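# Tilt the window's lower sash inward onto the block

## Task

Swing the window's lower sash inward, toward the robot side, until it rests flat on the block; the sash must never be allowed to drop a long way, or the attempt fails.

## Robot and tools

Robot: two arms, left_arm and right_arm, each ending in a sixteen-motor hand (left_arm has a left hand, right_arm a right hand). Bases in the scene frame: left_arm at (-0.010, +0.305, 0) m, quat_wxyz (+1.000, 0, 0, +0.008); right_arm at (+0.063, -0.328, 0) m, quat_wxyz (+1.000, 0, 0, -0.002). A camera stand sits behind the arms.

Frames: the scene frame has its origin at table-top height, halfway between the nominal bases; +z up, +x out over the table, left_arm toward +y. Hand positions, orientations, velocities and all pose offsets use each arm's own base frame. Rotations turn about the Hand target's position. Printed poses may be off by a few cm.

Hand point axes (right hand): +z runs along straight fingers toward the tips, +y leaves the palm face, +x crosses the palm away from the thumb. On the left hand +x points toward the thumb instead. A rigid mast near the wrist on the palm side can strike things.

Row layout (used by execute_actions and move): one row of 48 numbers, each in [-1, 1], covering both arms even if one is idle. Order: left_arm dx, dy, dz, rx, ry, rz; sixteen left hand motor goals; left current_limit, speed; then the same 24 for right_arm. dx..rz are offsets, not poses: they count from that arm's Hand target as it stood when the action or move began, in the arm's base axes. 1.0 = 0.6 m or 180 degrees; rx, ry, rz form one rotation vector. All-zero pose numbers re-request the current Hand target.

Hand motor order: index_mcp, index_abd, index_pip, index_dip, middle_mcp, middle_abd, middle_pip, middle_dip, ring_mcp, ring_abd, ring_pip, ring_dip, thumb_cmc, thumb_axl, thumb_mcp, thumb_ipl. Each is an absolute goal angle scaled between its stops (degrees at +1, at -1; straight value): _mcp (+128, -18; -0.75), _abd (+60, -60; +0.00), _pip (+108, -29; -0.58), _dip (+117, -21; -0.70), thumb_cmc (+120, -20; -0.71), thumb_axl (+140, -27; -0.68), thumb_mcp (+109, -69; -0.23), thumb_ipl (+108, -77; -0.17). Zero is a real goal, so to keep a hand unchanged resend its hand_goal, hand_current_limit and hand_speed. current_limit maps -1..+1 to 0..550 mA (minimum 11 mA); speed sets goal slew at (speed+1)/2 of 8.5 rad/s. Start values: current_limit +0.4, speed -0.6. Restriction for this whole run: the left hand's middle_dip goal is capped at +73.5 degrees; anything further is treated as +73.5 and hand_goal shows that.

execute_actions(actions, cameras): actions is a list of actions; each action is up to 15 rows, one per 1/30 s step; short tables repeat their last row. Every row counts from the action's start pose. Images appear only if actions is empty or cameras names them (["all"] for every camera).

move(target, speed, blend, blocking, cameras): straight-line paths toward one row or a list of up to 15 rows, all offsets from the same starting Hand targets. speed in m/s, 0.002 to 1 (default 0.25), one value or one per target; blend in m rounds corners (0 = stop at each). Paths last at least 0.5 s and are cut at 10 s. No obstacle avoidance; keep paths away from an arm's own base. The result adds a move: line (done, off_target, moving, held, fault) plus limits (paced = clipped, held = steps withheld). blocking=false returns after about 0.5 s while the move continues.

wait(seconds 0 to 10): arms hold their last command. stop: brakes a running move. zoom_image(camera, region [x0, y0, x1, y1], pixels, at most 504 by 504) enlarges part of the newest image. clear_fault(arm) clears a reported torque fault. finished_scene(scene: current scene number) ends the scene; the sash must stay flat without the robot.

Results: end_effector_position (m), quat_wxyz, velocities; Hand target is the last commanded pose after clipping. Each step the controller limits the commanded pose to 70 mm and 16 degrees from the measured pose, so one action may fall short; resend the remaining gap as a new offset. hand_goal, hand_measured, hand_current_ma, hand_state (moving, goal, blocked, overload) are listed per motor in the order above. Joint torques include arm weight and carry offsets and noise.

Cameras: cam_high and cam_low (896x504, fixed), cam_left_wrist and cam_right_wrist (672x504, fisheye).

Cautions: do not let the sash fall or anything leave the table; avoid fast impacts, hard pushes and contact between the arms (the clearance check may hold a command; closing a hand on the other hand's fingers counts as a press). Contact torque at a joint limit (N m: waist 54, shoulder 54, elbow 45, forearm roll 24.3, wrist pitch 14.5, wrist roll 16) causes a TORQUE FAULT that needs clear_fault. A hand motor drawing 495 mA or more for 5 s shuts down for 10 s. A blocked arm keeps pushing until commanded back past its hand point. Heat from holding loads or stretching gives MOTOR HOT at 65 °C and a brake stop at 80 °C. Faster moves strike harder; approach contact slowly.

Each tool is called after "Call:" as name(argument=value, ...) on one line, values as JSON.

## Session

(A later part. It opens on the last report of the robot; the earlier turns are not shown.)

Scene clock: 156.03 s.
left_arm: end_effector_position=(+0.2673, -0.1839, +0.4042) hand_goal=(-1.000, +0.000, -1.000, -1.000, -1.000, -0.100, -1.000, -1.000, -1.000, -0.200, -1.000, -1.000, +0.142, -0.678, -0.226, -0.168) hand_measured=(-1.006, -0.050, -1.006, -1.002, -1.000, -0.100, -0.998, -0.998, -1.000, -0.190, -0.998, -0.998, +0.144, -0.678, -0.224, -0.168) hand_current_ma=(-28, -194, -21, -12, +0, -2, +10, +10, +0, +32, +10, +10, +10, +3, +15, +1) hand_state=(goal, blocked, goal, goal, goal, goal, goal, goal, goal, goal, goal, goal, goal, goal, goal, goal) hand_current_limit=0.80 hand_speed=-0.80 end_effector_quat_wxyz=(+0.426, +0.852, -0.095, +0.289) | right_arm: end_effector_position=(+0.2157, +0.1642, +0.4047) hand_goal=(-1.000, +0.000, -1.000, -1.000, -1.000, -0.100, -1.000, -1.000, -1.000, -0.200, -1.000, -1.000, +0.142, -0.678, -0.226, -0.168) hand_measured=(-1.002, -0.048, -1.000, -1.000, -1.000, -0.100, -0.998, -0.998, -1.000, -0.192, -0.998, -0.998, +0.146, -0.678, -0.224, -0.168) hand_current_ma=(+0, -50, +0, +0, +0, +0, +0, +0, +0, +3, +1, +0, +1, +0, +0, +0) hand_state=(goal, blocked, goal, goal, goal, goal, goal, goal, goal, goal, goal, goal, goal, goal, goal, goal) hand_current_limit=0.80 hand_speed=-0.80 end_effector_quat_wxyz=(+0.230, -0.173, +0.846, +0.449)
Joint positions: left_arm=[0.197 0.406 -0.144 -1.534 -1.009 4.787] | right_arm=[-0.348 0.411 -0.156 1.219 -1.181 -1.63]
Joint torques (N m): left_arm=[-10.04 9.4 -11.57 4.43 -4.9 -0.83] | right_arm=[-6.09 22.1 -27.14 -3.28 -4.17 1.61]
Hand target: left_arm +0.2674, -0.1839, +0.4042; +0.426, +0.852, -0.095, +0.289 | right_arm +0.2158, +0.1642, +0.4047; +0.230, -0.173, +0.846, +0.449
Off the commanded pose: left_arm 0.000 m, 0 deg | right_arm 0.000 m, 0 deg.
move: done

Call:
move(target=[[0,0,0,0,0,0,-1,0,-1,-1,-1,-0.1,-1,-1,-1,-0.2,-1,-1,0.142,-0.678,-0.226,-0.168,0.8,-0.8,0.002,-0.018,0,0,0,0,-1,0,-1,-1,-1,-0.1,-1,-1,-1,-0.2,-1,-1,0.142,-0.678,-0.226,-0.168,0.8,-0.8],[0,0,0,0,0,0,-1,0,-1,-1,-1,-0.1,-1,-1,-1,-0.2,-1,-1,0.142,-0.678,-0.226,-0.168,0.8,-0.8,0.002,-0.02,0.06,0,0,0,-1,0,-1,-1,-1,-0.1,-1,-1,-1,-0.2,-1,-1,0.142,-0.678,-0.226,-0.168,0.8,-0.8]], speed=[0.02,0.05], cameras=["cam_low","cam_left_wrist","cam_right_wrist"])

Call:
zoom_image(camera="cam_left_wrist", region=[270, 0, 370, 100])

Scene clock: 161.53 s.
left_arm: end_effector_position=(+0.2674, -0.1839, +0.4042) hand_goal=(-1.000, +0.000, -1.000, -1.000, -1.000, -0.100, -1.000, -1.000, -1.000, -0.200, -1.000, -1.000, +0.142, -0.678, -0.226, -0.168) hand_measured=(-1.006, -0.058, -1.004, -1.002, -1.000, -0.100, -0.998, -0.998, -1.000, -0.190, -0.998, -0.998, +0.144, -0.678, -0.224, -0.168) hand_current_ma=(-25, -232, -18, -11, +0, -2, +10, +10, +0, +32, +10, +10, +10, +3, +15, +1) hand_state=(goal, blocked, goal, goal, goal, goal, goal, goal, goal, goal, goal, goal, goal, goal, goal, goal) hand_current_limit=0.80 hand_speed=-0.80 end_effector_quat_wxyz=(+0.426, +0.852, -0.095, +0.289) | right_arm: end_effector_position=(+0.2170, +0.1522, +0.4407) hand_goal=(-1.000, +0.000, -1.000, -1.000, -1.000, -0.100, -1.000, -1.000, -1.000, -0.200, -1.000, -1.000, +0.142, -0.678, -0.226, -0.168) hand_measured=(-1.000, +0.000, -1.000, -1.000, -1.000, -0.100, -0.998, -0.998, -1.000, -0.192, -0.998, -0.998, +0.146, -0.678, -0.224, -0.168) hand_current_ma=(+0, +0, +0, +0, +0, +0, +0, +0, +0, +3, +1, +0, +1, +0, +0, +0) hand_state=(goal, goal, goal, goal, goal, goal, goal, goal, goal, goal, goal, goal, goal, goal, goal, goal) hand_current_limit=0.80 hand_speed=-0.80 end_effector_quat_wxyz=(+0.230, -0.173, +0.846, +0.449)
Joint positions: left_arm=[0.197 0.406 -0.144 -1.534 -1.009 4.786] | right_arm=[-0.401 0.492 -0.208 1.136 -1.262 -1.512]
Joint torques (N m): left_arm=[-3.43 7.44 -9.89 4.36 -3.39 -0.81] | right_arm=[-8.02 21.53 -30.52 -1.95 -2.88 1.52]
Hand target: left_arm +0.2674, -0.1839, +0.4042; +0.426, +0.852, -0.095, +0.289 | right_arm +0.2170, +0.1522, +0.4407; +0.230, -0.173, +0.846, +0.449
Off the commanded pose: left_arm 0.000 m, 0 deg | right_arm 0.000 m, 0 deg.
move: done
Images, in order (width x height): cam_low 896x504, cam_left_wrist 672x504, cam_right_wrist 672x504.

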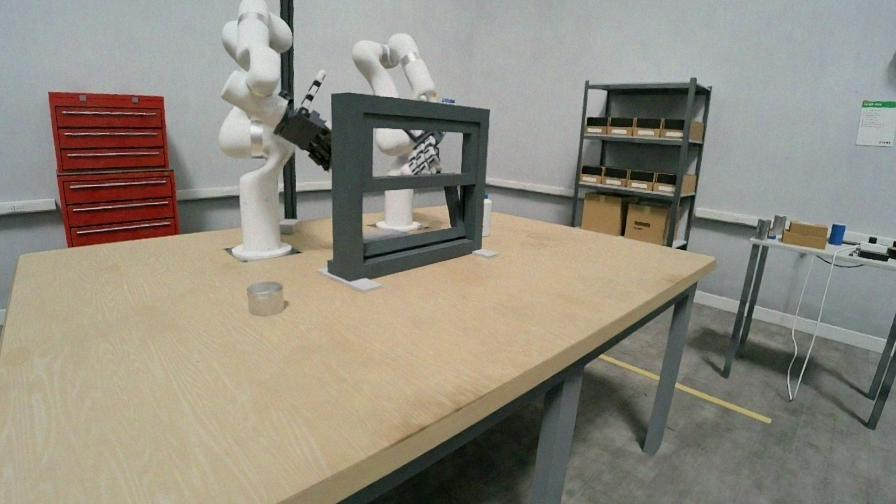

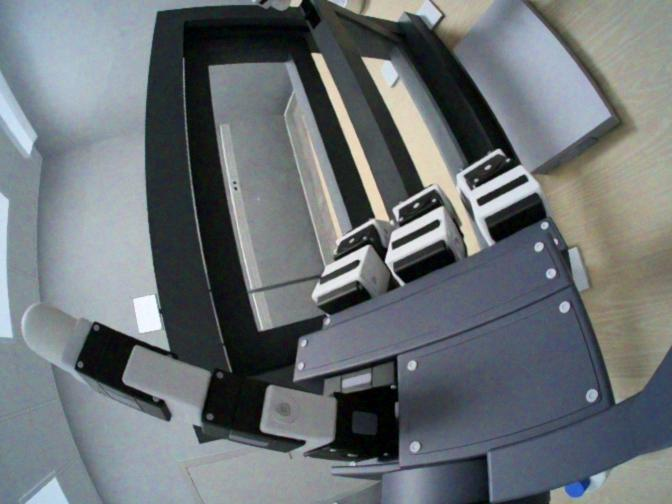

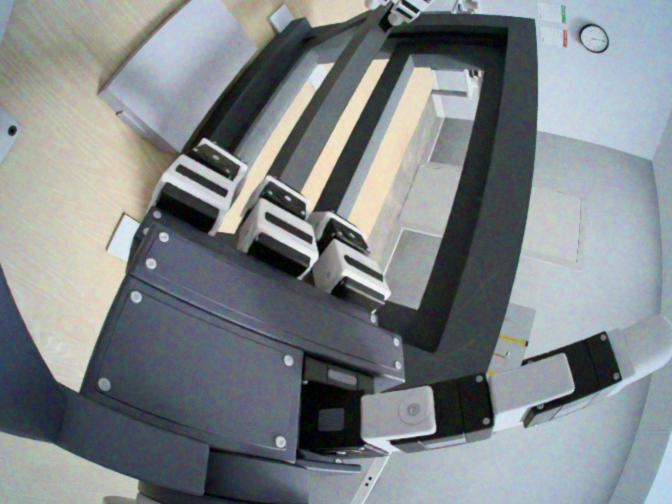

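Scaled by 5.040 from the camera's 672x504 image, which has a finer 960x720 frame.

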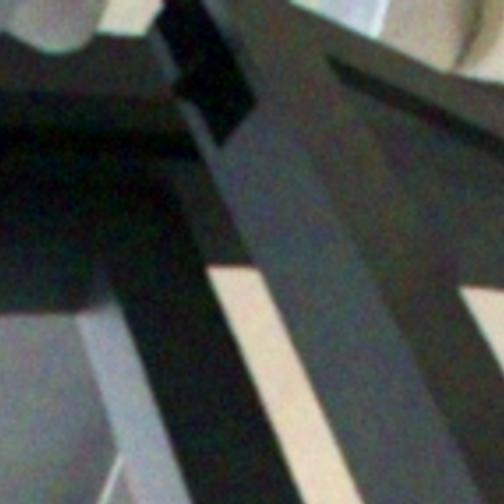

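Call:
move(target=[[0,0,0,0,0,0,-1,0,-1,-1,-1,-0.1,-1,-1,-1,-0.2,-1,-1,0.142,-0.678,-0.226,-0.168,0.8,-0.8,-0.1,-0.12,0,0,0,0,-1,0,-1,-1,-1,0,-1,-1,-1,0,-1,-1,0.142,-0.678,-0.226,-0.168,0.8,-0.3],[0,0,0,0,0,0,-1,0,-1,-1,-1,-0.1,-1,-1,-1,-0.2,-1,-1,0.142,-0.678,-0.226,-0.168,0.8,-0.8,0.05,-0.22,-0.15,0.0220,0.5978,-0.0310,-0.48,0,-0.58,-0.7,-0.48,0,-0.58,-0.7,-0.48,0,-0.58,-0.7,-0.3,-0.678,-0.226,-0.168,0.8,-0.3]], speed=[0.15,0.25], cameras=["all"])

Scene clock: 164.10 s.
left_arm: end_effector_position=(+0.2674, -0.1839, +0.4042) hand_goal=(-1.000, +0.000, -1.000, -1.000, -1.000, -0.100, -1.000, -1.000, -1.000, -0.200, -1.000, -1.000, +0.142, -0.678, -0.226, -0.168) hand_measured=(-1.006, -0.058, -1.004, -1.002, -1.000, -0.100, -0.998, -0.998, -1.000, -0.190, -0.998, -0.998, +0.144, -0.678, -0.224, -0.168) hand_current_ma=(-25, -232, -18, -11, +0, -2, +10, +10, +0, +32, +10, +10, +10, +3, +15, +1) hand_state=(goal, blocked, goal, goal, goal, goal, goal, goal, goal, goal, goal, goal, goal, goal, goal, goal) hand_current_limit=0.80 hand_speed=-0.80 end_effector_quat_wxyz=(+0.426, +0.852, -0.095, +0.289) | right_arm: end_effector_position=(+0.1648, +0.0749, +0.4327) hand_goal=(-1.000, +0.000, -1.000, -1.000, -1.000, +0.000, -1.000, -1.000, -1.000, +0.000, -1.000, -1.000, +0.142, -0.678, -0.226, -0.168) hand_measured=(-1.000, +0.000, -1.000, -1.000, -1.000, +0.000, -0.998, -0.998, -1.000, +0.000, -0.998, -0.998, +0.144, -0.678, -0.224, -0.168) hand_current_ma=(+0, +0, +0, +0, +0, +0, +0, +0, +0, +0, +1, +0, +0, +0, +0, +0) hand_state=(goal, goal, goal, goal, goal, goal, goal, goal, goal, goal, goal, goal, goal, goal, goal, goal) hand_current_limit=0.80 hand_speed=-0.30 end_effector_quat_wxyz=(+0.163, -0.131, +0.861, +0.463)
Joint positions: left_arm=[0.197 0.406 -0.144 -1.534 -1.009 4.786] | right_arm=[-0.84 0.453 -0.216 0.751 -1.486 -1.544]
Joint torques (N m): left_arm=[-3.76 5.28 -7.55 3.9 -3.89 -0.85] | right_arm=[-5.91 19.14 -15.85 5.11 -3.01 -1.78]
Hand target: left_arm +0.2674, -0.1839, +0.4042; +0.426, +0.852, -0.095, +0.289 | right_arm +0.1648, +0.0750, +0.4327; +0.163, -0.131, +0.861, +0.463 (not the last commanded pose)
Off the commanded pose: left_arm 0.000 m, 0 deg | right_arm 0.128 m, 98 deg.
move: held (right_arm; a check stopped the path); path passed 1 of 2 targets; target 2's new numbers were not sent; limits=held
pose unreachable (right arm): on one or more control steps of this call, first in action 0 (counted from 0), this arm could not follow its commanded pose, so it was not sent that pose on those steps. It may still have moved: this result reports where it is.
cause: moving toward the commanded pose would bring two parts of the arm too close to each other (joints 2 (shoulder) to 6 (wrist roll) lie between them).

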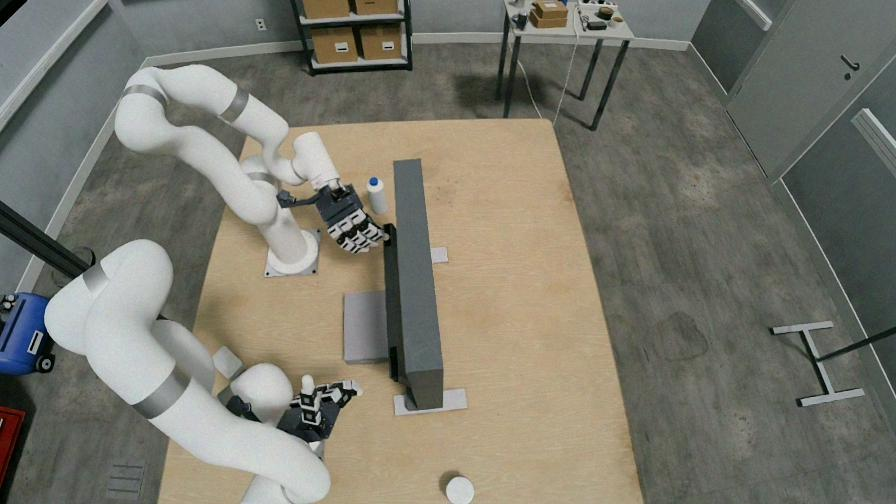

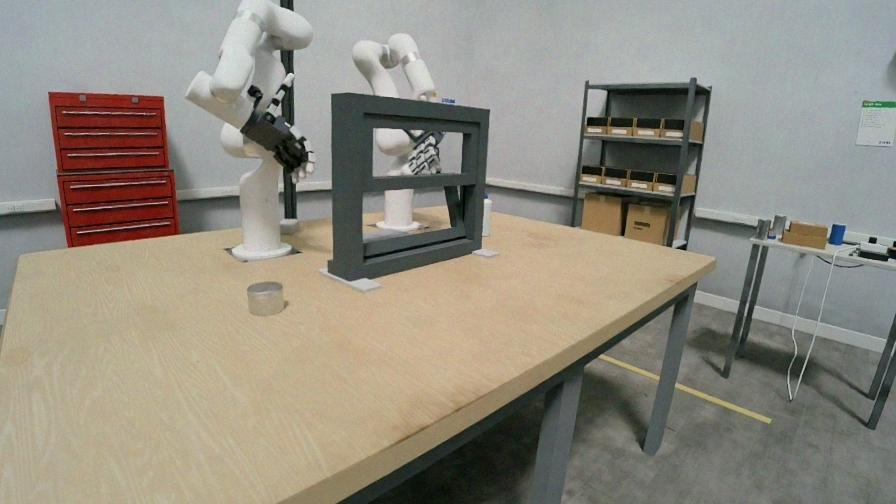

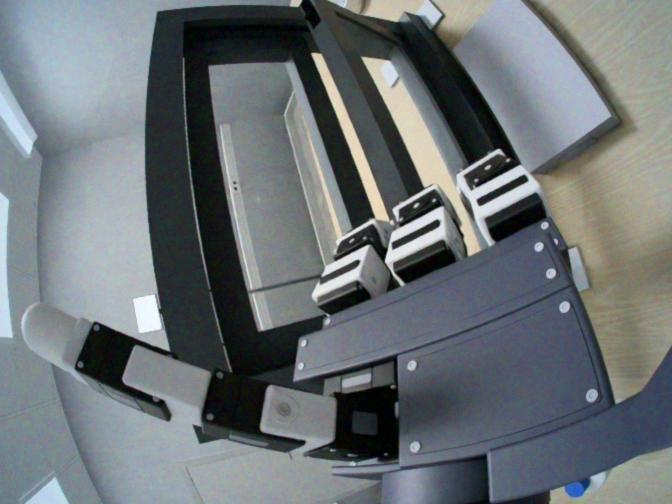

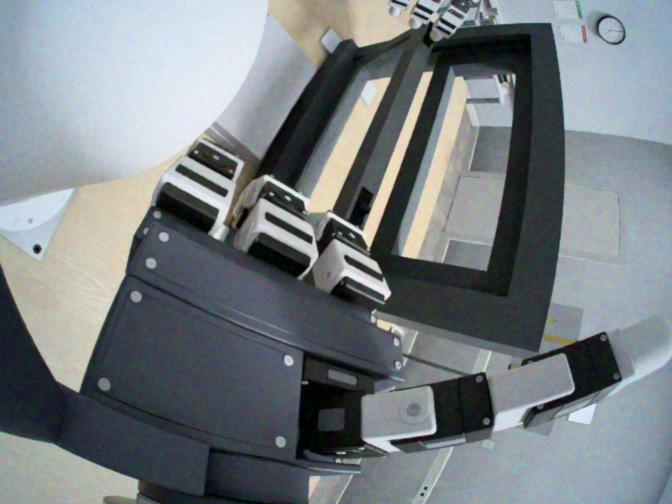

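Call:
move(target=[0,0,0,0,0,0,-1,0,-1,-1,-1,-0.1,-1,-1,-1,-0.2,-1,-1,0.142,-0.678,-0.226,-0.168,0.8,-0.8,0.13,-0.2,0,0,0,0,-0.48,0,-0.58,-0.7,-0.48,0,-0.58,-0.7,-0.48,0,-0.58,-0.7,-0.3,-0.678,-0.226,-0.168,0.8,-0.3], speed=0.15)

Scene clock: 165.73 s.
left_arm: end_effector_position=(+0.2674, -0.1839, +0.4042) hand_goal=(-1.000, +0.000, -1.000, -1.000, -1.000, -0.100, -1.000, -1.000, -1.000, -0.200, -1.000, -1.000, +0.142, -0.678, -0.226, -0.168) hand_measured=(-1.006, -0.058, -1.004, -1.002, -1.000, -0.100, -0.998, -0.998, -1.000, -0.190, -0.998, -0.998, +0.144, -0.678, -0.224, -0.168) hand_current_ma=(-25, -232, -18, -11, +0, -2, +10, +10, +0, +32, +10, +10, +10, +3, +15, +1) hand_state=(goal, blocked, goal, goal, goal, goal, goal, goal, goal, goal, goal, goal, goal, goal, goal, goal) hand_current_limit=0.80 hand_speed=-0.80 end_effector_quat_wxyz=(+0.426, +0.852, -0.095, +0.289) | right_arm: end_effector_position=(+0.2428, -0.0450, +0.4327) hand_goal=(-0.480, +0.000, -0.580, -0.700, -0.480, +0.000, -0.580, -0.700, -0.480, +0.000, -0.580, -0.700, -0.300, -0.678, -0.226, -0.168) hand_measured=(-0.496, +0.000, -0.586, -0.704, -0.498, +0.000, -0.586, -0.702, -0.496, +0.000, -0.586, -0.702, -0.304, -0.678, -0.224, -0.168) hand_current_ma=(-11, +0, -2, -1, -13, +0, -2, -1, -12, +0, -2, -1, -1, +0, +0, +0) hand_state=(goal, goal, goal, goal, goal, goal, goal, goal, goal, goal, goal, goal, goal, goal, goal, goal) hand_current_limit=0.80 hand_speed=-0.30 end_effector_quat_wxyz=(+0.163, -0.131, +0.861, +0.463)
Joint positions: left_arm=[0.197 0.406 -0.144 -1.534 -1.009 4.786] | right_arm=[-0.902 0.002 -0.56 0.711 -1.43 -1.643]
Joint torques (N m): left_arm=[-3.99 3.34 -6.07 3.56 -4.21 -0.89] | right_arm=[-6.75 6.8 -27.45 -2.54 -3.06 -1.67]
Hand target: left_arm +0.2674, -0.1839, +0.4042; +0.426, +0.852, -0.095, +0.289 | right_arm +0.2428, -0.0450, +0.4327; +0.163, -0.131, +0.861, +0.463
Off the commanded pose: left_arm 0.000 m, 0 deg | right_arm 0.000 m, 0 deg.
move: done

Call:
move(target=[0,0,0,0,0,0,-1,0,-1,-1,-1,-0.1,-1,-1,-1,-0.2,-1,-1,0.142,-0.678,-0.226,-0.168,0.8,-0.8,0.03,-0.1,-0.1,0.0293,0.534,-0.0286,-0.48,0,-0.58,-0.7,-0.48,0,-0.58,-0.7,-0.48,0,-0.58,-0.7,-0.3,-0.678,-0.226,-0.168,0.8,-0.3], speed=0.3, cameras=["all"])

Scene clock: 169.40 s.
left_arm: end_effector_position=(+0.2674, -0.1839, +0.4042) hand_goal=(-1.000, +0.000, -1.000, -1.000, -1.000, -0.100, -1.000, -1.000, -1.000, -0.200, -1.000, -1.000, +0.142, -0.678, -0.226, -0.168) hand_measured=(-1.006, -0.058, -1.004, -1.002, -1.000, -0.100, -0.998, -0.998, -1.000, -0.190, -0.998, -0.998, +0.144, -0.678, -0.224, -0.168) hand_current_ma=(-25, -232, -18, -11, +0, -2, +10, +10, +0, +32, +10, +10, +10, +3, +15, +1) hand_state=(goal, blocked, goal, goal, goal, goal, goal, goal, goal, goal, goal, goal, goal, goal, goal, goal) hand_current_limit=0.80 hand_speed=-0.80 end_effector_quat_wxyz=(+0.426, +0.852, -0.095, +0.289) | right_arm: end_effector_position=(+0.2607, -0.1050, +0.3727) hand_goal=(-0.480, +0.000, -0.580, -0.700, -0.480, +0.000, -0.580, -0.700, -0.480, +0.000, -0.580, -0.700, -0.300, -0.678, -0.226, -0.168) hand_measured=(-0.488, -0.002, -0.584, -0.704, -0.488, -0.002, -0.584, -0.702, -0.488, -0.002, -0.584, -0.702, -0.306, -0.678, -0.224, -0.168) hand_current_ma=(-3, +0, -1, -1, -4, +0, -1, -1, -3, +0, -1, -1, -2, +0, +0, +0) hand_state=(goal, goal, goal, goal, goal, goal, goal, goal, goal, goal, goal, goal, goal, goal, goal, goal) hand_current_limit=0.80 hand_speed=-0.30 end_effector_quat_wxyz=(-0.508, +0.297, +0.682, +0.435)
Joint positions: left_arm=[0.197 0.406 -0.144 -1.534 -1.009 4.786] | right_arm=[-0.887 -0.36 -0.753 0.239 -1.846 -0.205]
Joint torques (N m): left_arm=[-3.67 0.09 -5.17 2.91 -4.75 -0.89] | right_arm=[-7.1 19.98 -23.84 2.75 -3.28 1.39]
Hand target: left_arm +0.2674, -0.1839, +0.4042; +0.426, +0.852, -0.095, +0.289 | right_arm +0.2608, -0.1050, +0.3727; -0.508, +0.297, +0.682, +0.435
Off the commanded pose: left_arm 0.000 m, 0 deg | right_arm 0.000 m, 0 deg.
move: done

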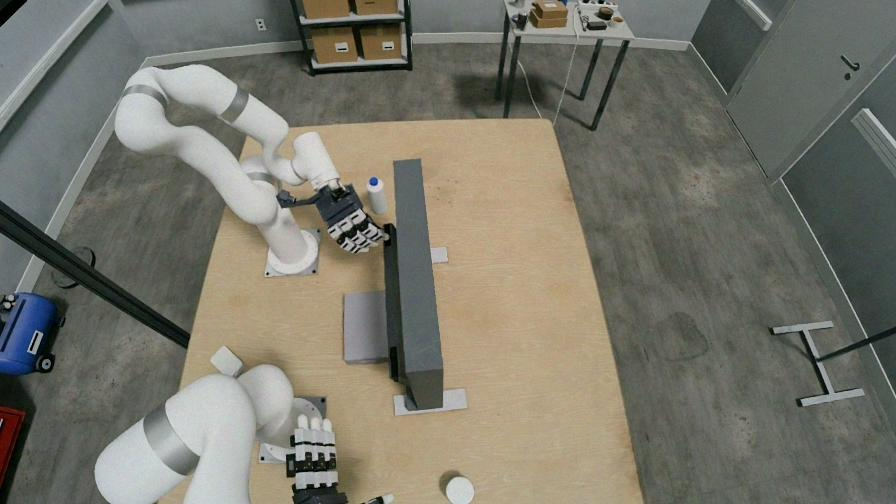

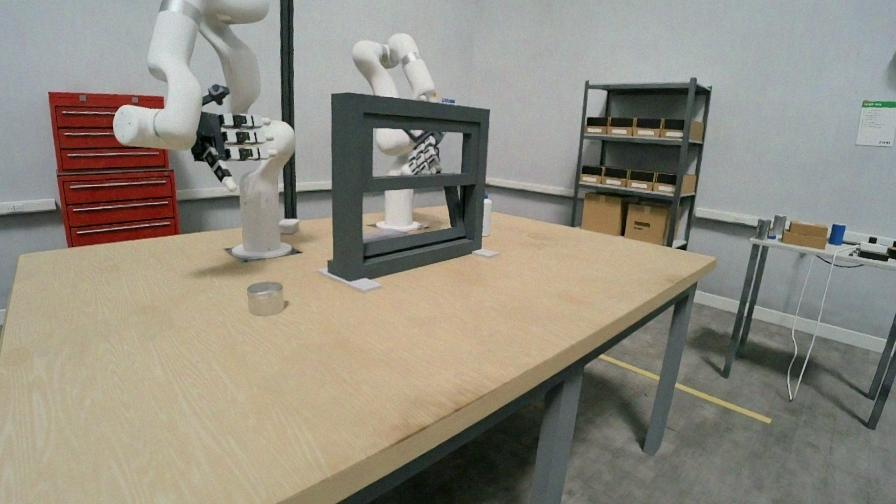

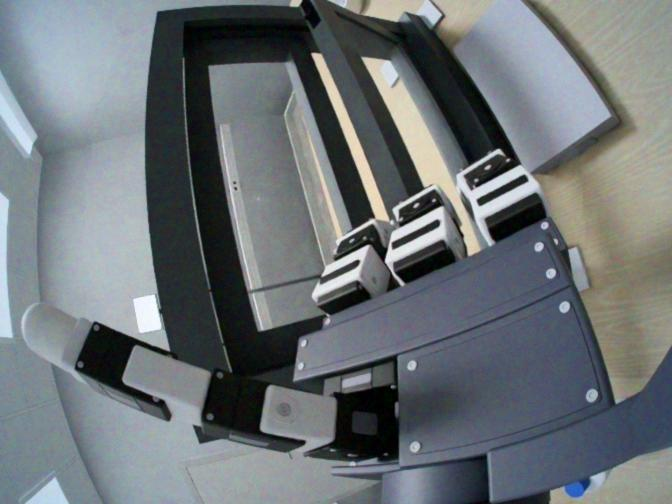

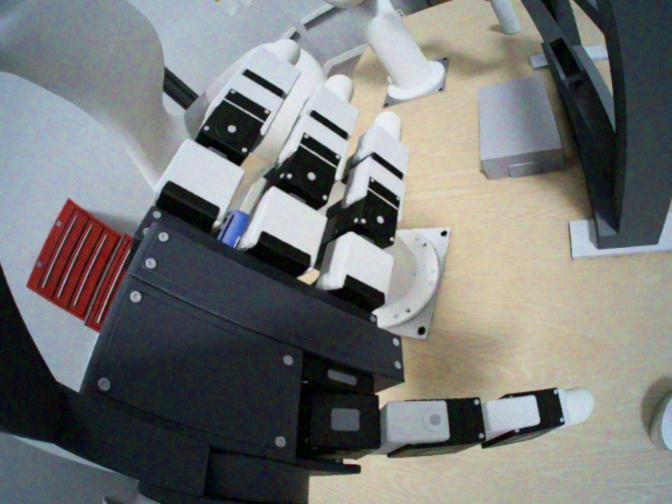

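Call:
move(target=[[0,0,0,0,0,0,-1,0,-1,-1,-1,-0.1,-1,-1,-1,-0.2,-1,-1,0.142,-0.678,-0.226,-0.168,0.8,-0.8,0.05,0,-0.3,0,0,0,-0.48,0,-0.58,-0.7,-0.48,0,-0.58,-0.7,-0.48,0,-0.58,-0.7,-0.3,-0.678,-0.226,-0.168,0.8,-0.3],[0,0,0,0,0,0,-1,0,-1,-1,-1,-0.1,-1,-1,-1,-0.2,-1,-1,0.142,-0.678,-0.226,-0.168,0.8,-0.8,0.1047,0.33,-0.356,0,0,0,-0.48,0,-0.58,-0.7,-0.48,0,-0.58,-0.7,-0.48,0,-0.58,-0.7,-0.3,-0.678,-0.226,-0.168,0.8,-0.3]], speed=0.15, cameras=["all"])

Call:
zoom_image(camera="cam_low", region=[320, 100, 500, 280])

Scene clock: 173.47 s.
left_arm: end_effector_position=(+0.2674, -0.1839, +0.4042) hand_goal=(-1.000, +0.000, -1.000, -1.000, -1.000, -0.100, -1.000, -1.000, -1.000, -0.200, -1.000, -1.000, +0.142, -0.678, -0.226, -0.168) hand_measured=(-1.006, -0.058, -1.004, -1.002, -1.000, -0.100, -0.998, -0.998, -1.000, -0.190, -0.998, -0.998, +0.144, -0.678, -0.224, -0.168) hand_current_ma=(-25, -232, -18, -11, +0, -2, +10, +10, +0, +32, +10, +10, +10, +3, +15, +1) hand_state=(goal, blocked, goal, goal, goal, goal, goal, goal, goal, goal, goal, goal, goal, goal, goal, goal) hand_current_limit=0.80 hand_speed=-0.80 end_effector_quat_wxyz=(+0.426, +0.852, -0.095, +0.289) | right_arm: end_effector_position=(+0.3235, +0.0929, +0.1590) hand_goal=(-0.480, +0.000, -0.580, -0.700, -0.480, +0.000, -0.580, -0.700, -0.480, +0.000, -0.580, -0.700, -0.300, -0.678, -0.226, -0.168) hand_measured=(-0.488, -0.002, -0.584, -0.704, -0.488, -0.002, -0.584, -0.702, -0.488, -0.002, -0.584, -0.702, -0.306, -0.678, -0.224, -0.168) hand_current_ma=(-3, +0, -1, -1, -4, +0, -1, -1, -3, +0, -1, -1, -2, +0, +0, +0) hand_state=(goal, goal, goal, goal, goal, goal, goal, goal, goal, goal, goal, goal, goal, goal, goal, goal) hand_current_limit=0.80 hand_speed=-0.30 end_effector_quat_wxyz=(-0.508, +0.297, +0.682, +0.435)
Joint positions: left_arm=[0.197 0.406 -0.144 -1.534 -1.009 4.786] | right_arm=[-0.397 -0.84 -0.676 0.741 -1.341 -0.408]
Joint torques (N m): left_arm=[-3.92 -3.51 -5.32 2.22 -4.73 -0.87] | right_arm=[9.54 27.41 -7.2 3.86 -0.71 -1.68]
Hand target: left_arm +0.2674, -0.1839, +0.4042; +0.426, +0.852, -0.095, +0.289 | right_arm +0.3236, +0.0930, +0.1591; -0.508, +0.297, +0.682, +0.435
Off the commanded pose: left_arm 0.000 m, 0 deg | right_arm 0.000 m, 0 deg.
move: done

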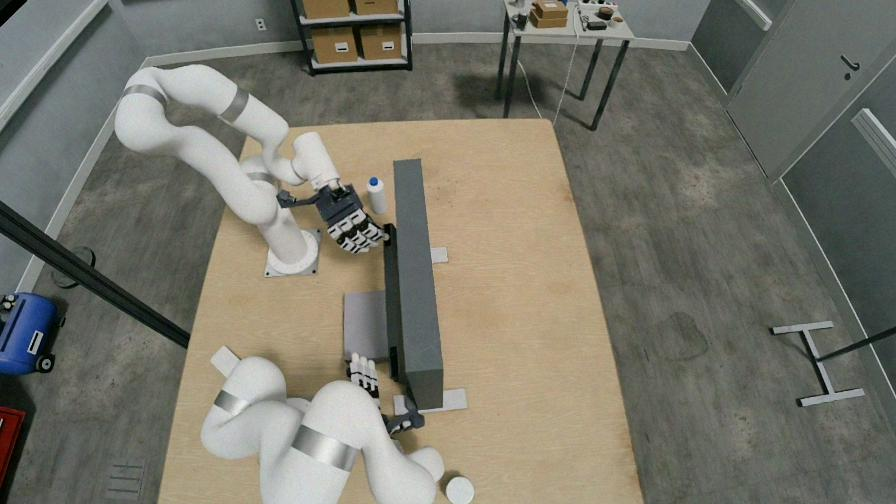

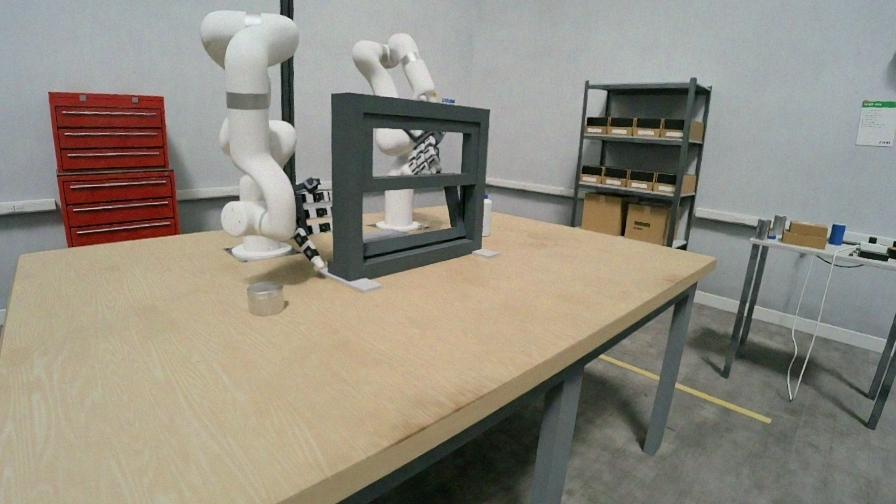

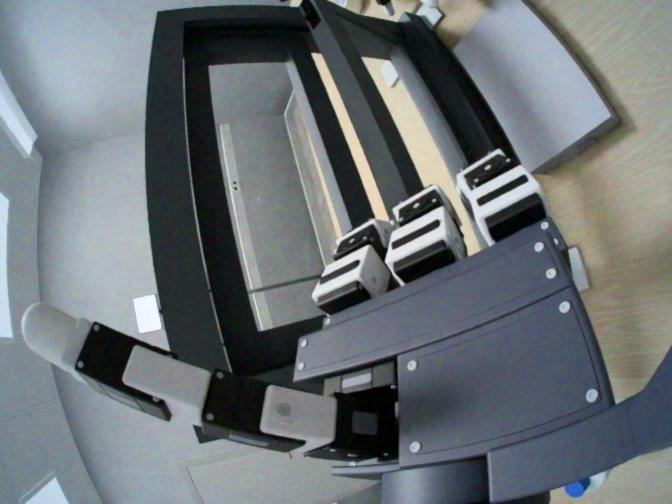

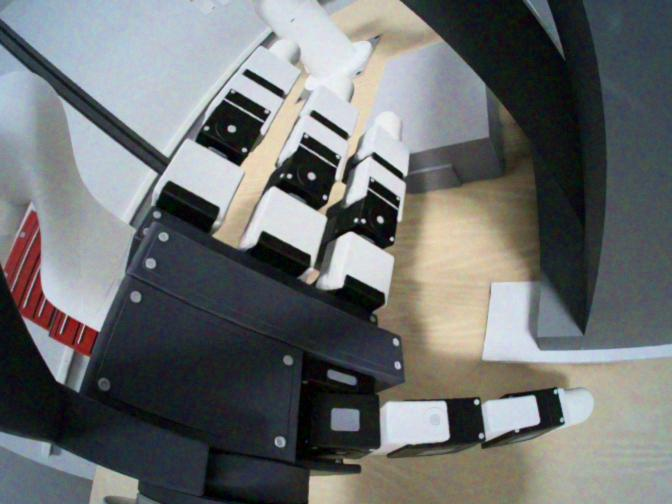

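Scaled by 2.800 from the camera's 896x504 image, which has a finer 1280x720 frame.

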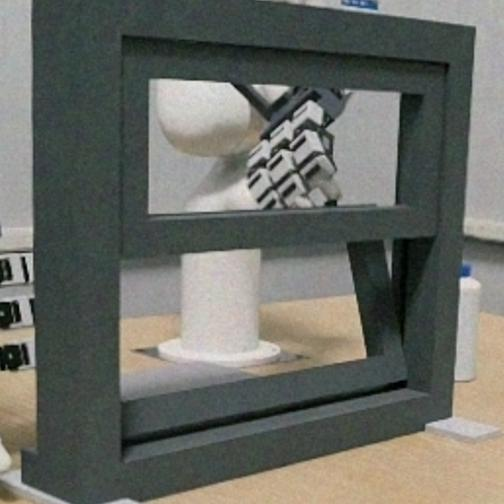

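Call:
move(target=[0,0,0,0,0,0,-1,0,-1,-1,-1,-0.1,-1,-1,-1,-0.2,-1,-1,0.142,-0.678,-0.226,-0.168,0.8,-0.8,0.1053,0.0602,0.0262,0,0,0,-0.48,0,-0.58,-0.7,-0.48,0,-0.58,-0.7,-0.48,0,-0.58,-0.7,-0.3,-0.678,-0.226,-0.168,0.8,-0.3], speed=0.06, cameras=["all"])

Call:
zoom_image(camera="cam_low", region=[300, 120, 500, 300])

Scene clock: 175.43 s.
left_arm: end_effector_position=(+0.2674, -0.1839, +0.4042) hand_goal=(-1.000, +0.000, -1.000, -1.000, -1.000, -0.100, -1.000, -1.000, -1.000, -0.200, -1.000, -1.000, +0.142, -0.678, -0.226, -0.168) hand_measured=(-1.006, -0.058, -1.004, -1.002, -1.000, -0.100, -0.998, -0.998, -1.000, -0.190, -0.998, -0.998, +0.144, -0.678, -0.224, -0.168) hand_current_ma=(-25, -232, -18, -11, +0, -2, +10, +10, +0, +32, +10, +10, +10, +3, +15, +1) hand_state=(goal, blocked, goal, goal, goal, goal, goal, goal, goal, goal, goal, goal, goal, goal, goal, goal) hand_current_limit=0.80 hand_speed=-0.80 end_effector_quat_wxyz=(+0.426, +0.852, -0.095, +0.289) | right_arm: end_effector_position=(+0.3868, +0.1291, +0.1749) hand_goal=(-0.480, +0.000, -0.580, -0.700, -0.480, +0.000, -0.580, -0.700, -0.480, +0.000, -0.580, -0.700, -0.300, -0.678, -0.226, -0.168) hand_measured=(-0.488, -0.002, -0.584, -0.704, -0.488, -0.002, -0.584, -0.702, -0.488, -0.002, -0.584, -0.702, -0.322, -0.678, -0.232, -0.170) hand_current_ma=(-3, +0, -1, -1, -3, +0, -1, -1, -3, +0, -1, +0, -18, +0, -3, +0) hand_state=(goal, goal, goal, goal, goal, goal, goal, goal, goal, goal, goal, goal, blocked, goal, goal, goal) hand_current_limit=0.80 hand_speed=-0.30 end_effector_quat_wxyz=(-0.507, +0.297, +0.682, +0.435)
Joint positions: left_arm=[0.197 0.406 -0.144 -1.534 -1.009 4.786] | right_arm=[-0.258 -0.828 -0.781 0.866 -1.433 -0.333]
Joint torques (N m): left_arm=[-4.21 -4.66 -5.24 1.67 -4.83 -0.87] | right_arm=[11.08 45.47 -16.66 3.67 -3.51 1.36]
Hand target: left_arm +0.2674, -0.1839, +0.4042; +0.426, +0.852, -0.095, +0.289 | right_arm +0.3868, +0.1291, +0.1748; -0.508, +0.297, +0.682, +0.435
Off the commanded pose: left_arm 0.000 m, 0 deg | right_arm 0.000 m, 0 deg.
move: done

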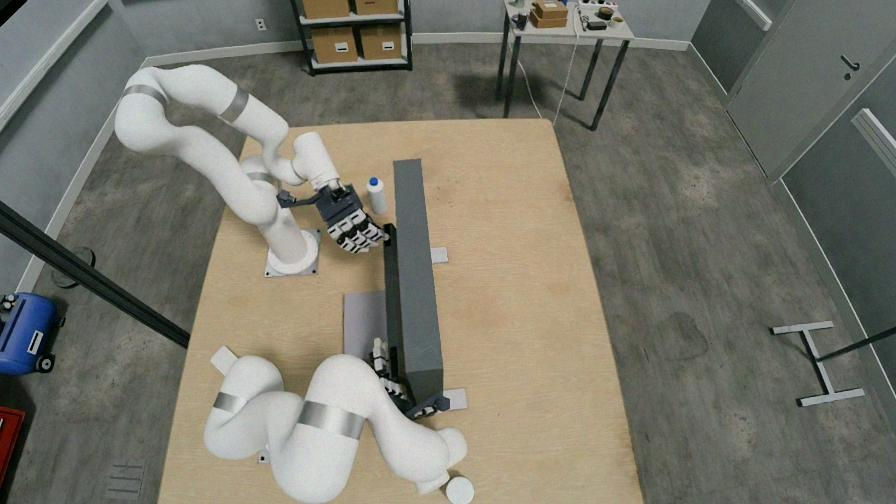

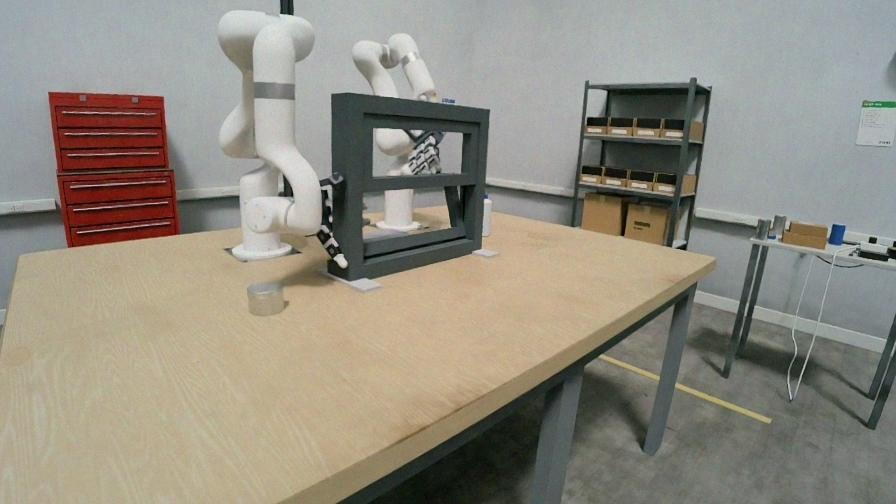

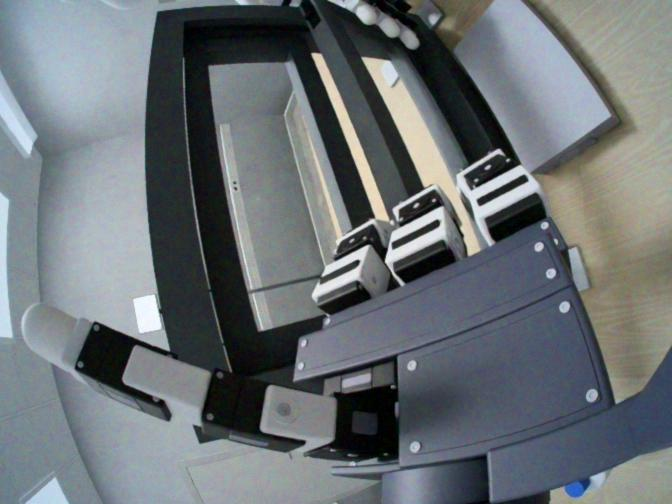

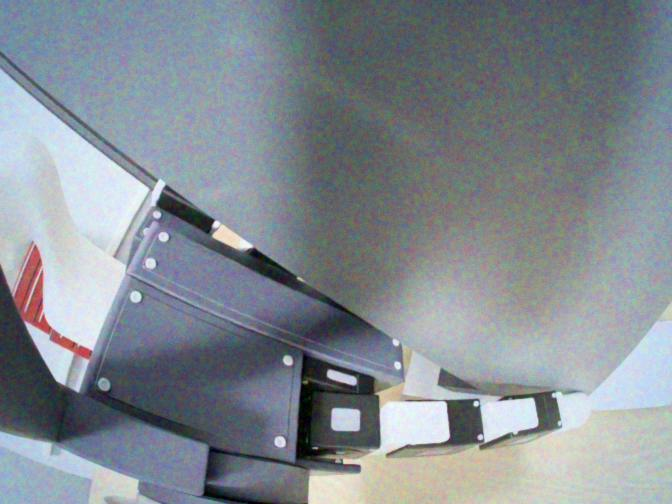

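Scaled by 2.520 from the camera's 896x504 image, which has a finer 1280x720 frame.

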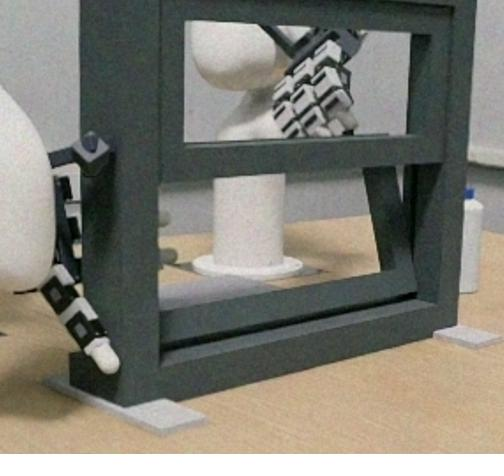

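Call:
move(target=[0,0,0,0,0,0,-1,0,-1,-1,-1,-0.1,-1,-1,-1,-0.2,-1,-1,0.142,-0.678,-0.226,-0.168,0.8,-0.8,0.0068,-0.058,0,0,0,0,-0.48,0,-0.58,-0.7,-0.48,0,-0.58,-0.7,-0.48,0,-0.58,-0.7,-0.3,-0.678,-0.226,-0.168,0.8,-0.3], speed=0.06, cameras=["cam_left_wrist","cam_right_wrist"])

Call:
zoom_image(camera="cam_left_wrist", region=[280, 0, 460, 120])

Scene clock: 176.77 s.
left_arm: end_effector_position=(+0.2674, -0.1839, +0.4042) hand_goal=(-1.000, +0.000, -1.000, -1.000, -1.000, -0.100, -1.000, -1.000, -1.000, -0.200, -1.000, -1.000, +0.142, -0.678, -0.226, -0.168) hand_measured=(-1.006, -0.058, -1.004, -1.002, -1.000, -0.100, -0.998, -0.998, -1.000, -0.190, -0.998, -0.998, +0.144, -0.678, -0.224, -0.168) hand_current_ma=(-25, -232, -18, -11, +0, -2, +10, +10, +0, +32, +10, +10, +10, +3, +15, +1) hand_state=(goal, blocked, goal, goal, goal, goal, goal, goal, goal, goal, goal, goal, goal, goal, goal, goal) hand_current_limit=0.80 hand_speed=-0.80 end_effector_quat_wxyz=(+0.426, +0.852, -0.095, +0.289) | right_arm: end_effector_position=(+0.3909, +0.0943, +0.1748) hand_goal=(-0.480, +0.000, -0.580, -0.700, -0.480, +0.000, -0.580, -0.700, -0.480, +0.000, -0.580, -0.700, -0.300, -0.678, -0.226, -0.168) hand_measured=(-0.486, -0.002, -0.584, -0.704, -0.488, -0.002, -0.584, -0.702, -0.488, -0.002, -0.584, -0.702, -0.318, -0.678, -0.228, -0.170) hand_current_ma=(-3, +0, -1, -1, -3, +0, -1, -1, -3, +0, -1, +0, -12, +0, +0, +0) hand_state=(goal, goal, goal, goal, goal, goal, goal, goal, goal, goal, goal, goal, goal, goal, goal, goal) hand_current_limit=0.80 hand_speed=-0.30 end_effector_quat_wxyz=(-0.508, +0.297, +0.682, +0.435)
Joint positions: left_arm=[0.197 0.406 -0.144 -1.534 -1.009 4.786] | right_arm=[-0.334 -0.84 -0.818 0.787 -1.448 -0.312]
Joint torques (N m): left_arm=[-4.51 -4.67 -5.21 1.24 -4.66 -0.8] | right_arm=[-7.41 29.93 -16.73 -3.46 -3.46 1.52]
Hand target: left_arm +0.2674, -0.1839, +0.4042; +0.426, +0.852, -0.095, +0.289 | right_arm +0.3909, +0.0943, +0.1748; -0.508, +0.297, +0.682, +0.435
Off the commanded pose: left_arm 0.000 m, 0 deg | right_arm 0.000 m, 0 deg.
move: done
Images, in order (width x height): cam_left_wrist 672x504, cam_right_wrist 672x504.

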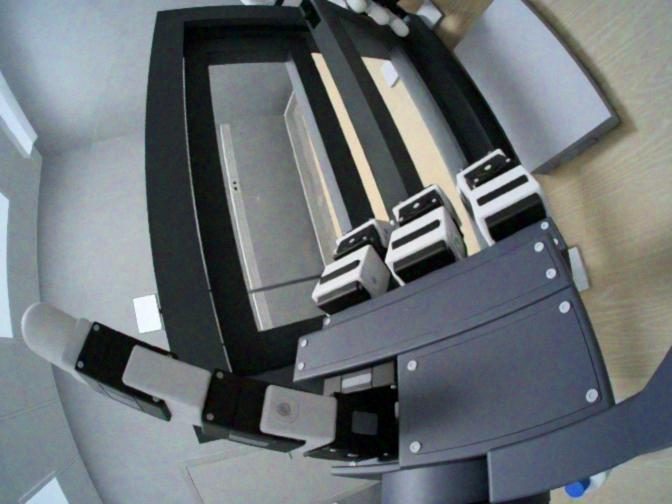

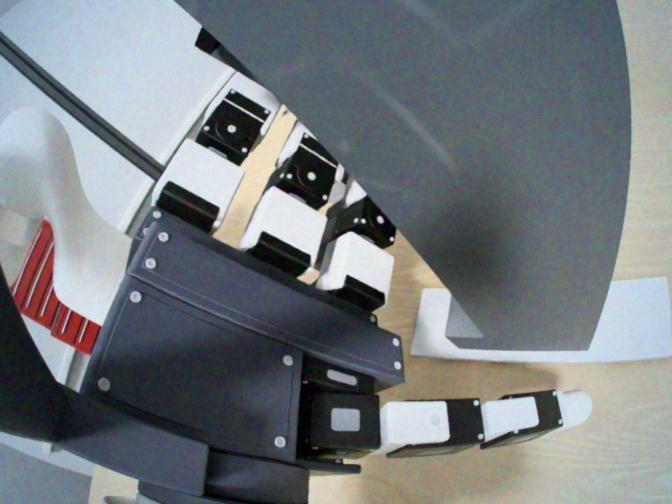

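Scaled by 2.800 from the camera's 672x504 image, which has a finer 960x720 frame.

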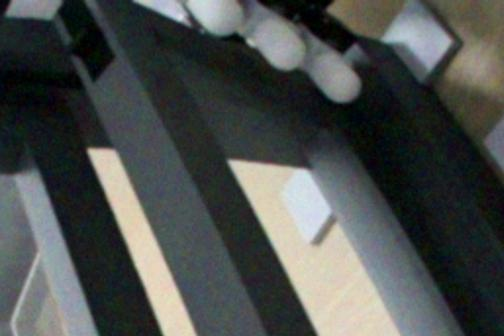

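Call:
move(target=[0,0,0,0,0,0,-1,0,-1,-1,-1,-0.1,-1,-1,-1,-0.2,-1,-1,0.142,-0.678,-0.226,-0.168,0.8,-0.8,0.0236,0.0028,0.0077,0,0,0,-0.48,0,-0.58,-0.7,-0.48,0,-0.58,-0.7,-0.48,0,-0.58,-0.7,-0.3,-0.678,-0.226,-0.168,0.8,-0.3], speed=0.03, cameras=["cam_left_wrist","cam_right_wrist"])

Call:
zoom_image(camera="cam_left_wrist", region=[280, 0, 460, 120])

Scene clock: 177.77 s.
left_arm: end_effector_position=(+0.2674, -0.1839, +0.4042) hand_goal=(-1.000, +0.000, -1.000, -1.000, -1.000, -0.100, -1.000, -1.000, -1.000, -0.200, -1.000, -1.000, +0.142, -0.678, -0.226, -0.168) hand_measured=(-1.006, -0.058, -1.004, -1.002, -1.000, -0.100, -0.998, -0.998, -1.000, -0.190, -0.998, -0.998, +0.144, -0.678, -0.224, -0.168) hand_current_ma=(-25, -232, -18, -11, +0, -2, +10, +10, +0, +32, +10, +10, +10, +3, +15, +1) hand_state=(goal, blocked, goal, goal, goal, goal, goal, goal, goal, goal, goal, goal, goal, goal, goal, goal) hand_current_limit=0.80 hand_speed=-0.80 end_effector_quat_wxyz=(+0.426, +0.852, -0.095, +0.289) | right_arm: end_effector_position=(+0.4050, +0.0960, +0.1794) hand_goal=(-0.480, +0.000, -0.580, -0.700, -0.480, +0.000, -0.580, -0.700, -0.480, +0.000, -0.580, -0.700, -0.300, -0.678, -0.226, -0.168) hand_measured=(-0.486, -0.002, -0.584, -0.704, -0.488, -0.002, -0.584, -0.702, -0.488, -0.002, -0.584, -0.702, -0.318, -0.678, -0.228, -0.170) hand_current_ma=(-3, +0, -1, -1, -3, +0, -1, -1, -3, +0, -1, +0, -12, +0, +0, +0) hand_state=(goal, goal, goal, goal, goal, goal, goal, goal, goal, goal, goal, goal, goal, goal, goal, goal) hand_current_limit=0.80 hand_speed=-0.30 end_effector_quat_wxyz=(-0.508, +0.297, +0.682, +0.435)
Joint positions: left_arm=[0.197 0.406 -0.144 -1.534 -1.009 4.786] | right_arm=[-0.32 -0.839 -0.848 0.799 -1.47 -0.291]
Joint torques (N m): left_arm=[-3.68 -4.73 -5.6 1.02 -4.67 -0.83] | right_arm=[8.42 61.91 -18.42 4.3 -3.27 1.35]
Hand target: left_arm +0.2674, -0.1839, +0.4042; +0.426, +0.852, -0.095, +0.289 | right_arm +0.4050, +0.0960, +0.1794; -0.508, +0.297, +0.682, +0.435
Off the commanded pose: left_arm 0.000 m, 0 deg | right_arm 0.000 m, 0 deg.
move: done
Images, in order (width x height): cam_left_wrist 672x504, cam_right_wrist 672x504.

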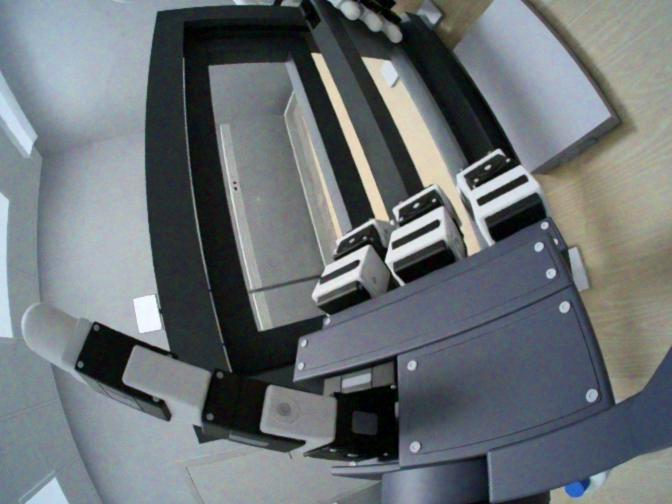

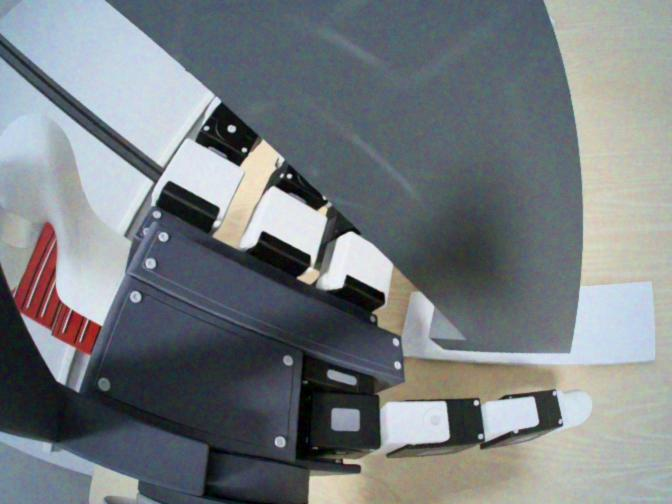

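Scaled by 2.800 from the camera's 672x504 image, which has a finer 960x720 frame.

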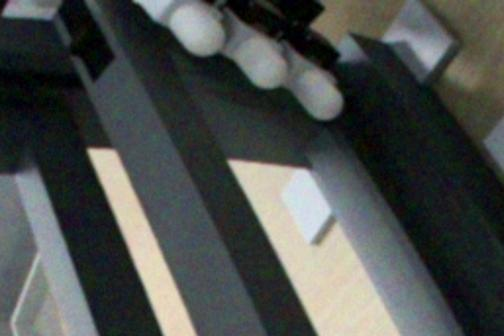

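Call:
move(target=[0,0,0,0,0,0,-1,0,-1,-1,-1,-0.1,-1,-1,-1,-0.2,-1,-1,0.142,-0.678,-0.226,-0.168,0.8,-0.8,0.0158,0.0019,0.0051,0,0,0,-0.48,0,-0.58,-0.7,-0.48,0,-0.58,-0.7,-0.48,0,-0.58,-0.7,-0.3,-0.678,-0.226,-0.168,0.8,-0.3], speed=0.03, cameras=["cam_left_wrist","cam_right_wrist"])

Call:
zoom_image(camera="cam_left_wrist", region=[280, 0, 460, 120])

Scene clock: 178.83 s.
left_arm: end_effector_position=(+0.2674, -0.1839, +0.4042) hand_goal=(-1.000, +0.000, -1.000, -1.000, -1.000, -0.100, -1.000, -1.000, -1.000, -0.200, -1.000, -1.000, +0.142, -0.678, -0.226, -0.168) hand_measured=(-1.006, -0.068, -1.004, -1.002, -1.000, -0.100, -0.998, -0.998, -1.000, -0.190, -0.998, -0.998, +0.144, -0.678, -0.224, -0.168) hand_current_ma=(-22, -274, -16, -9, +0, -2, +10, +10, +0, +32, +10, +10, +10, +3, +15, +1) hand_state=(goal, blocked, goal, goal, goal, goal, goal, goal, goal, goal, goal, goal, goal, goal, goal, goal) hand_current_limit=0.80 hand_speed=-0.80 end_effector_quat_wxyz=(+0.426, +0.852, -0.095, +0.289) | right_arm: end_effector_position=(+0.4145, +0.0971, +0.1825) hand_goal=(-0.480, +0.000, -0.580, -0.700, -0.480, +0.000, -0.580, -0.700, -0.480, +0.000, -0.580, -0.700, -0.300, -0.678, -0.226, -0.168) hand_measured=(-0.494, -0.002, -0.582, -0.704, -0.488, -0.002, -0.582, -0.702, -0.488, -0.002, -0.584, -0.702, -0.318, -0.678, -0.228, -0.170) hand_current_ma=(-9, +0, +0, -1, -3, +0, +0, -1, -3, +0, -1, +0, -12, +0, +0, +0) hand_state=(goal, goal, goal, goal, goal, goal, goal, goal, goal, goal, goal, goal, goal, goal, goal, goal) hand_current_limit=0.80 hand_speed=-0.30 end_effector_quat_wxyz=(-0.508, +0.297, +0.682, +0.435)
Joint positions: left_arm=[0.197 0.406 -0.144 -1.534 -1.009 4.786] | right_arm=[-0.311 -0.84 -0.869 0.807 -1.484 -0.276]
Joint torques (N m): left_arm=[-4.53 -4.93 -5.8 1 -4.2 -0.82] | right_arm=[8.41 31.16 -19.68 4.45 -3.41 1.39]
Hand target: left_arm +0.2674, -0.1839, +0.4042; +0.426, +0.852, -0.095, +0.289 | right_arm +0.4145, +0.0971, +0.1825; -0.508, +0.297, +0.682, +0.435
Off the commanded pose: left_arm 0.000 m, 0 deg | right_arm 0.000 m, 0 deg.
move: done
Images, in order (width x height): cam_left_wrist 672x504, cam_right_wrist 672x504.

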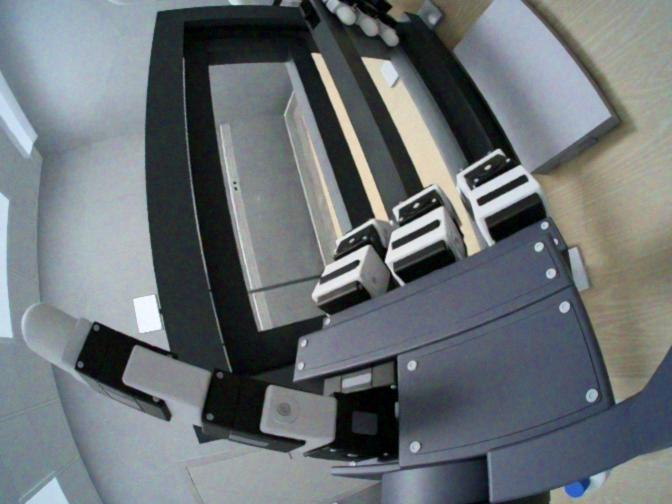

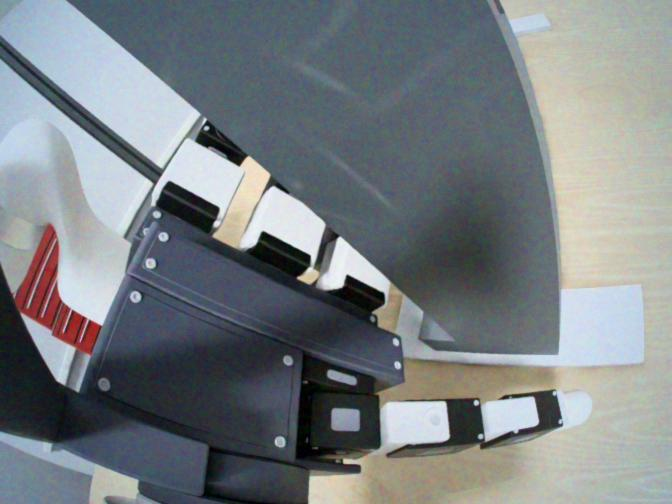

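Scaled by 2.800 from the camera's 672x504 image, which has a finer 960x720 frame.

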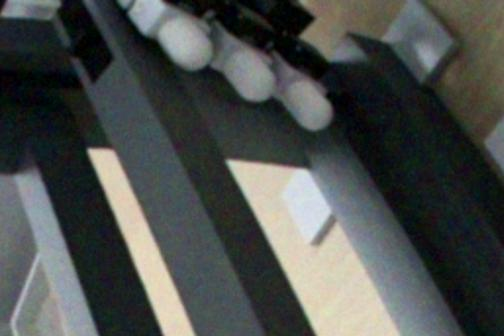

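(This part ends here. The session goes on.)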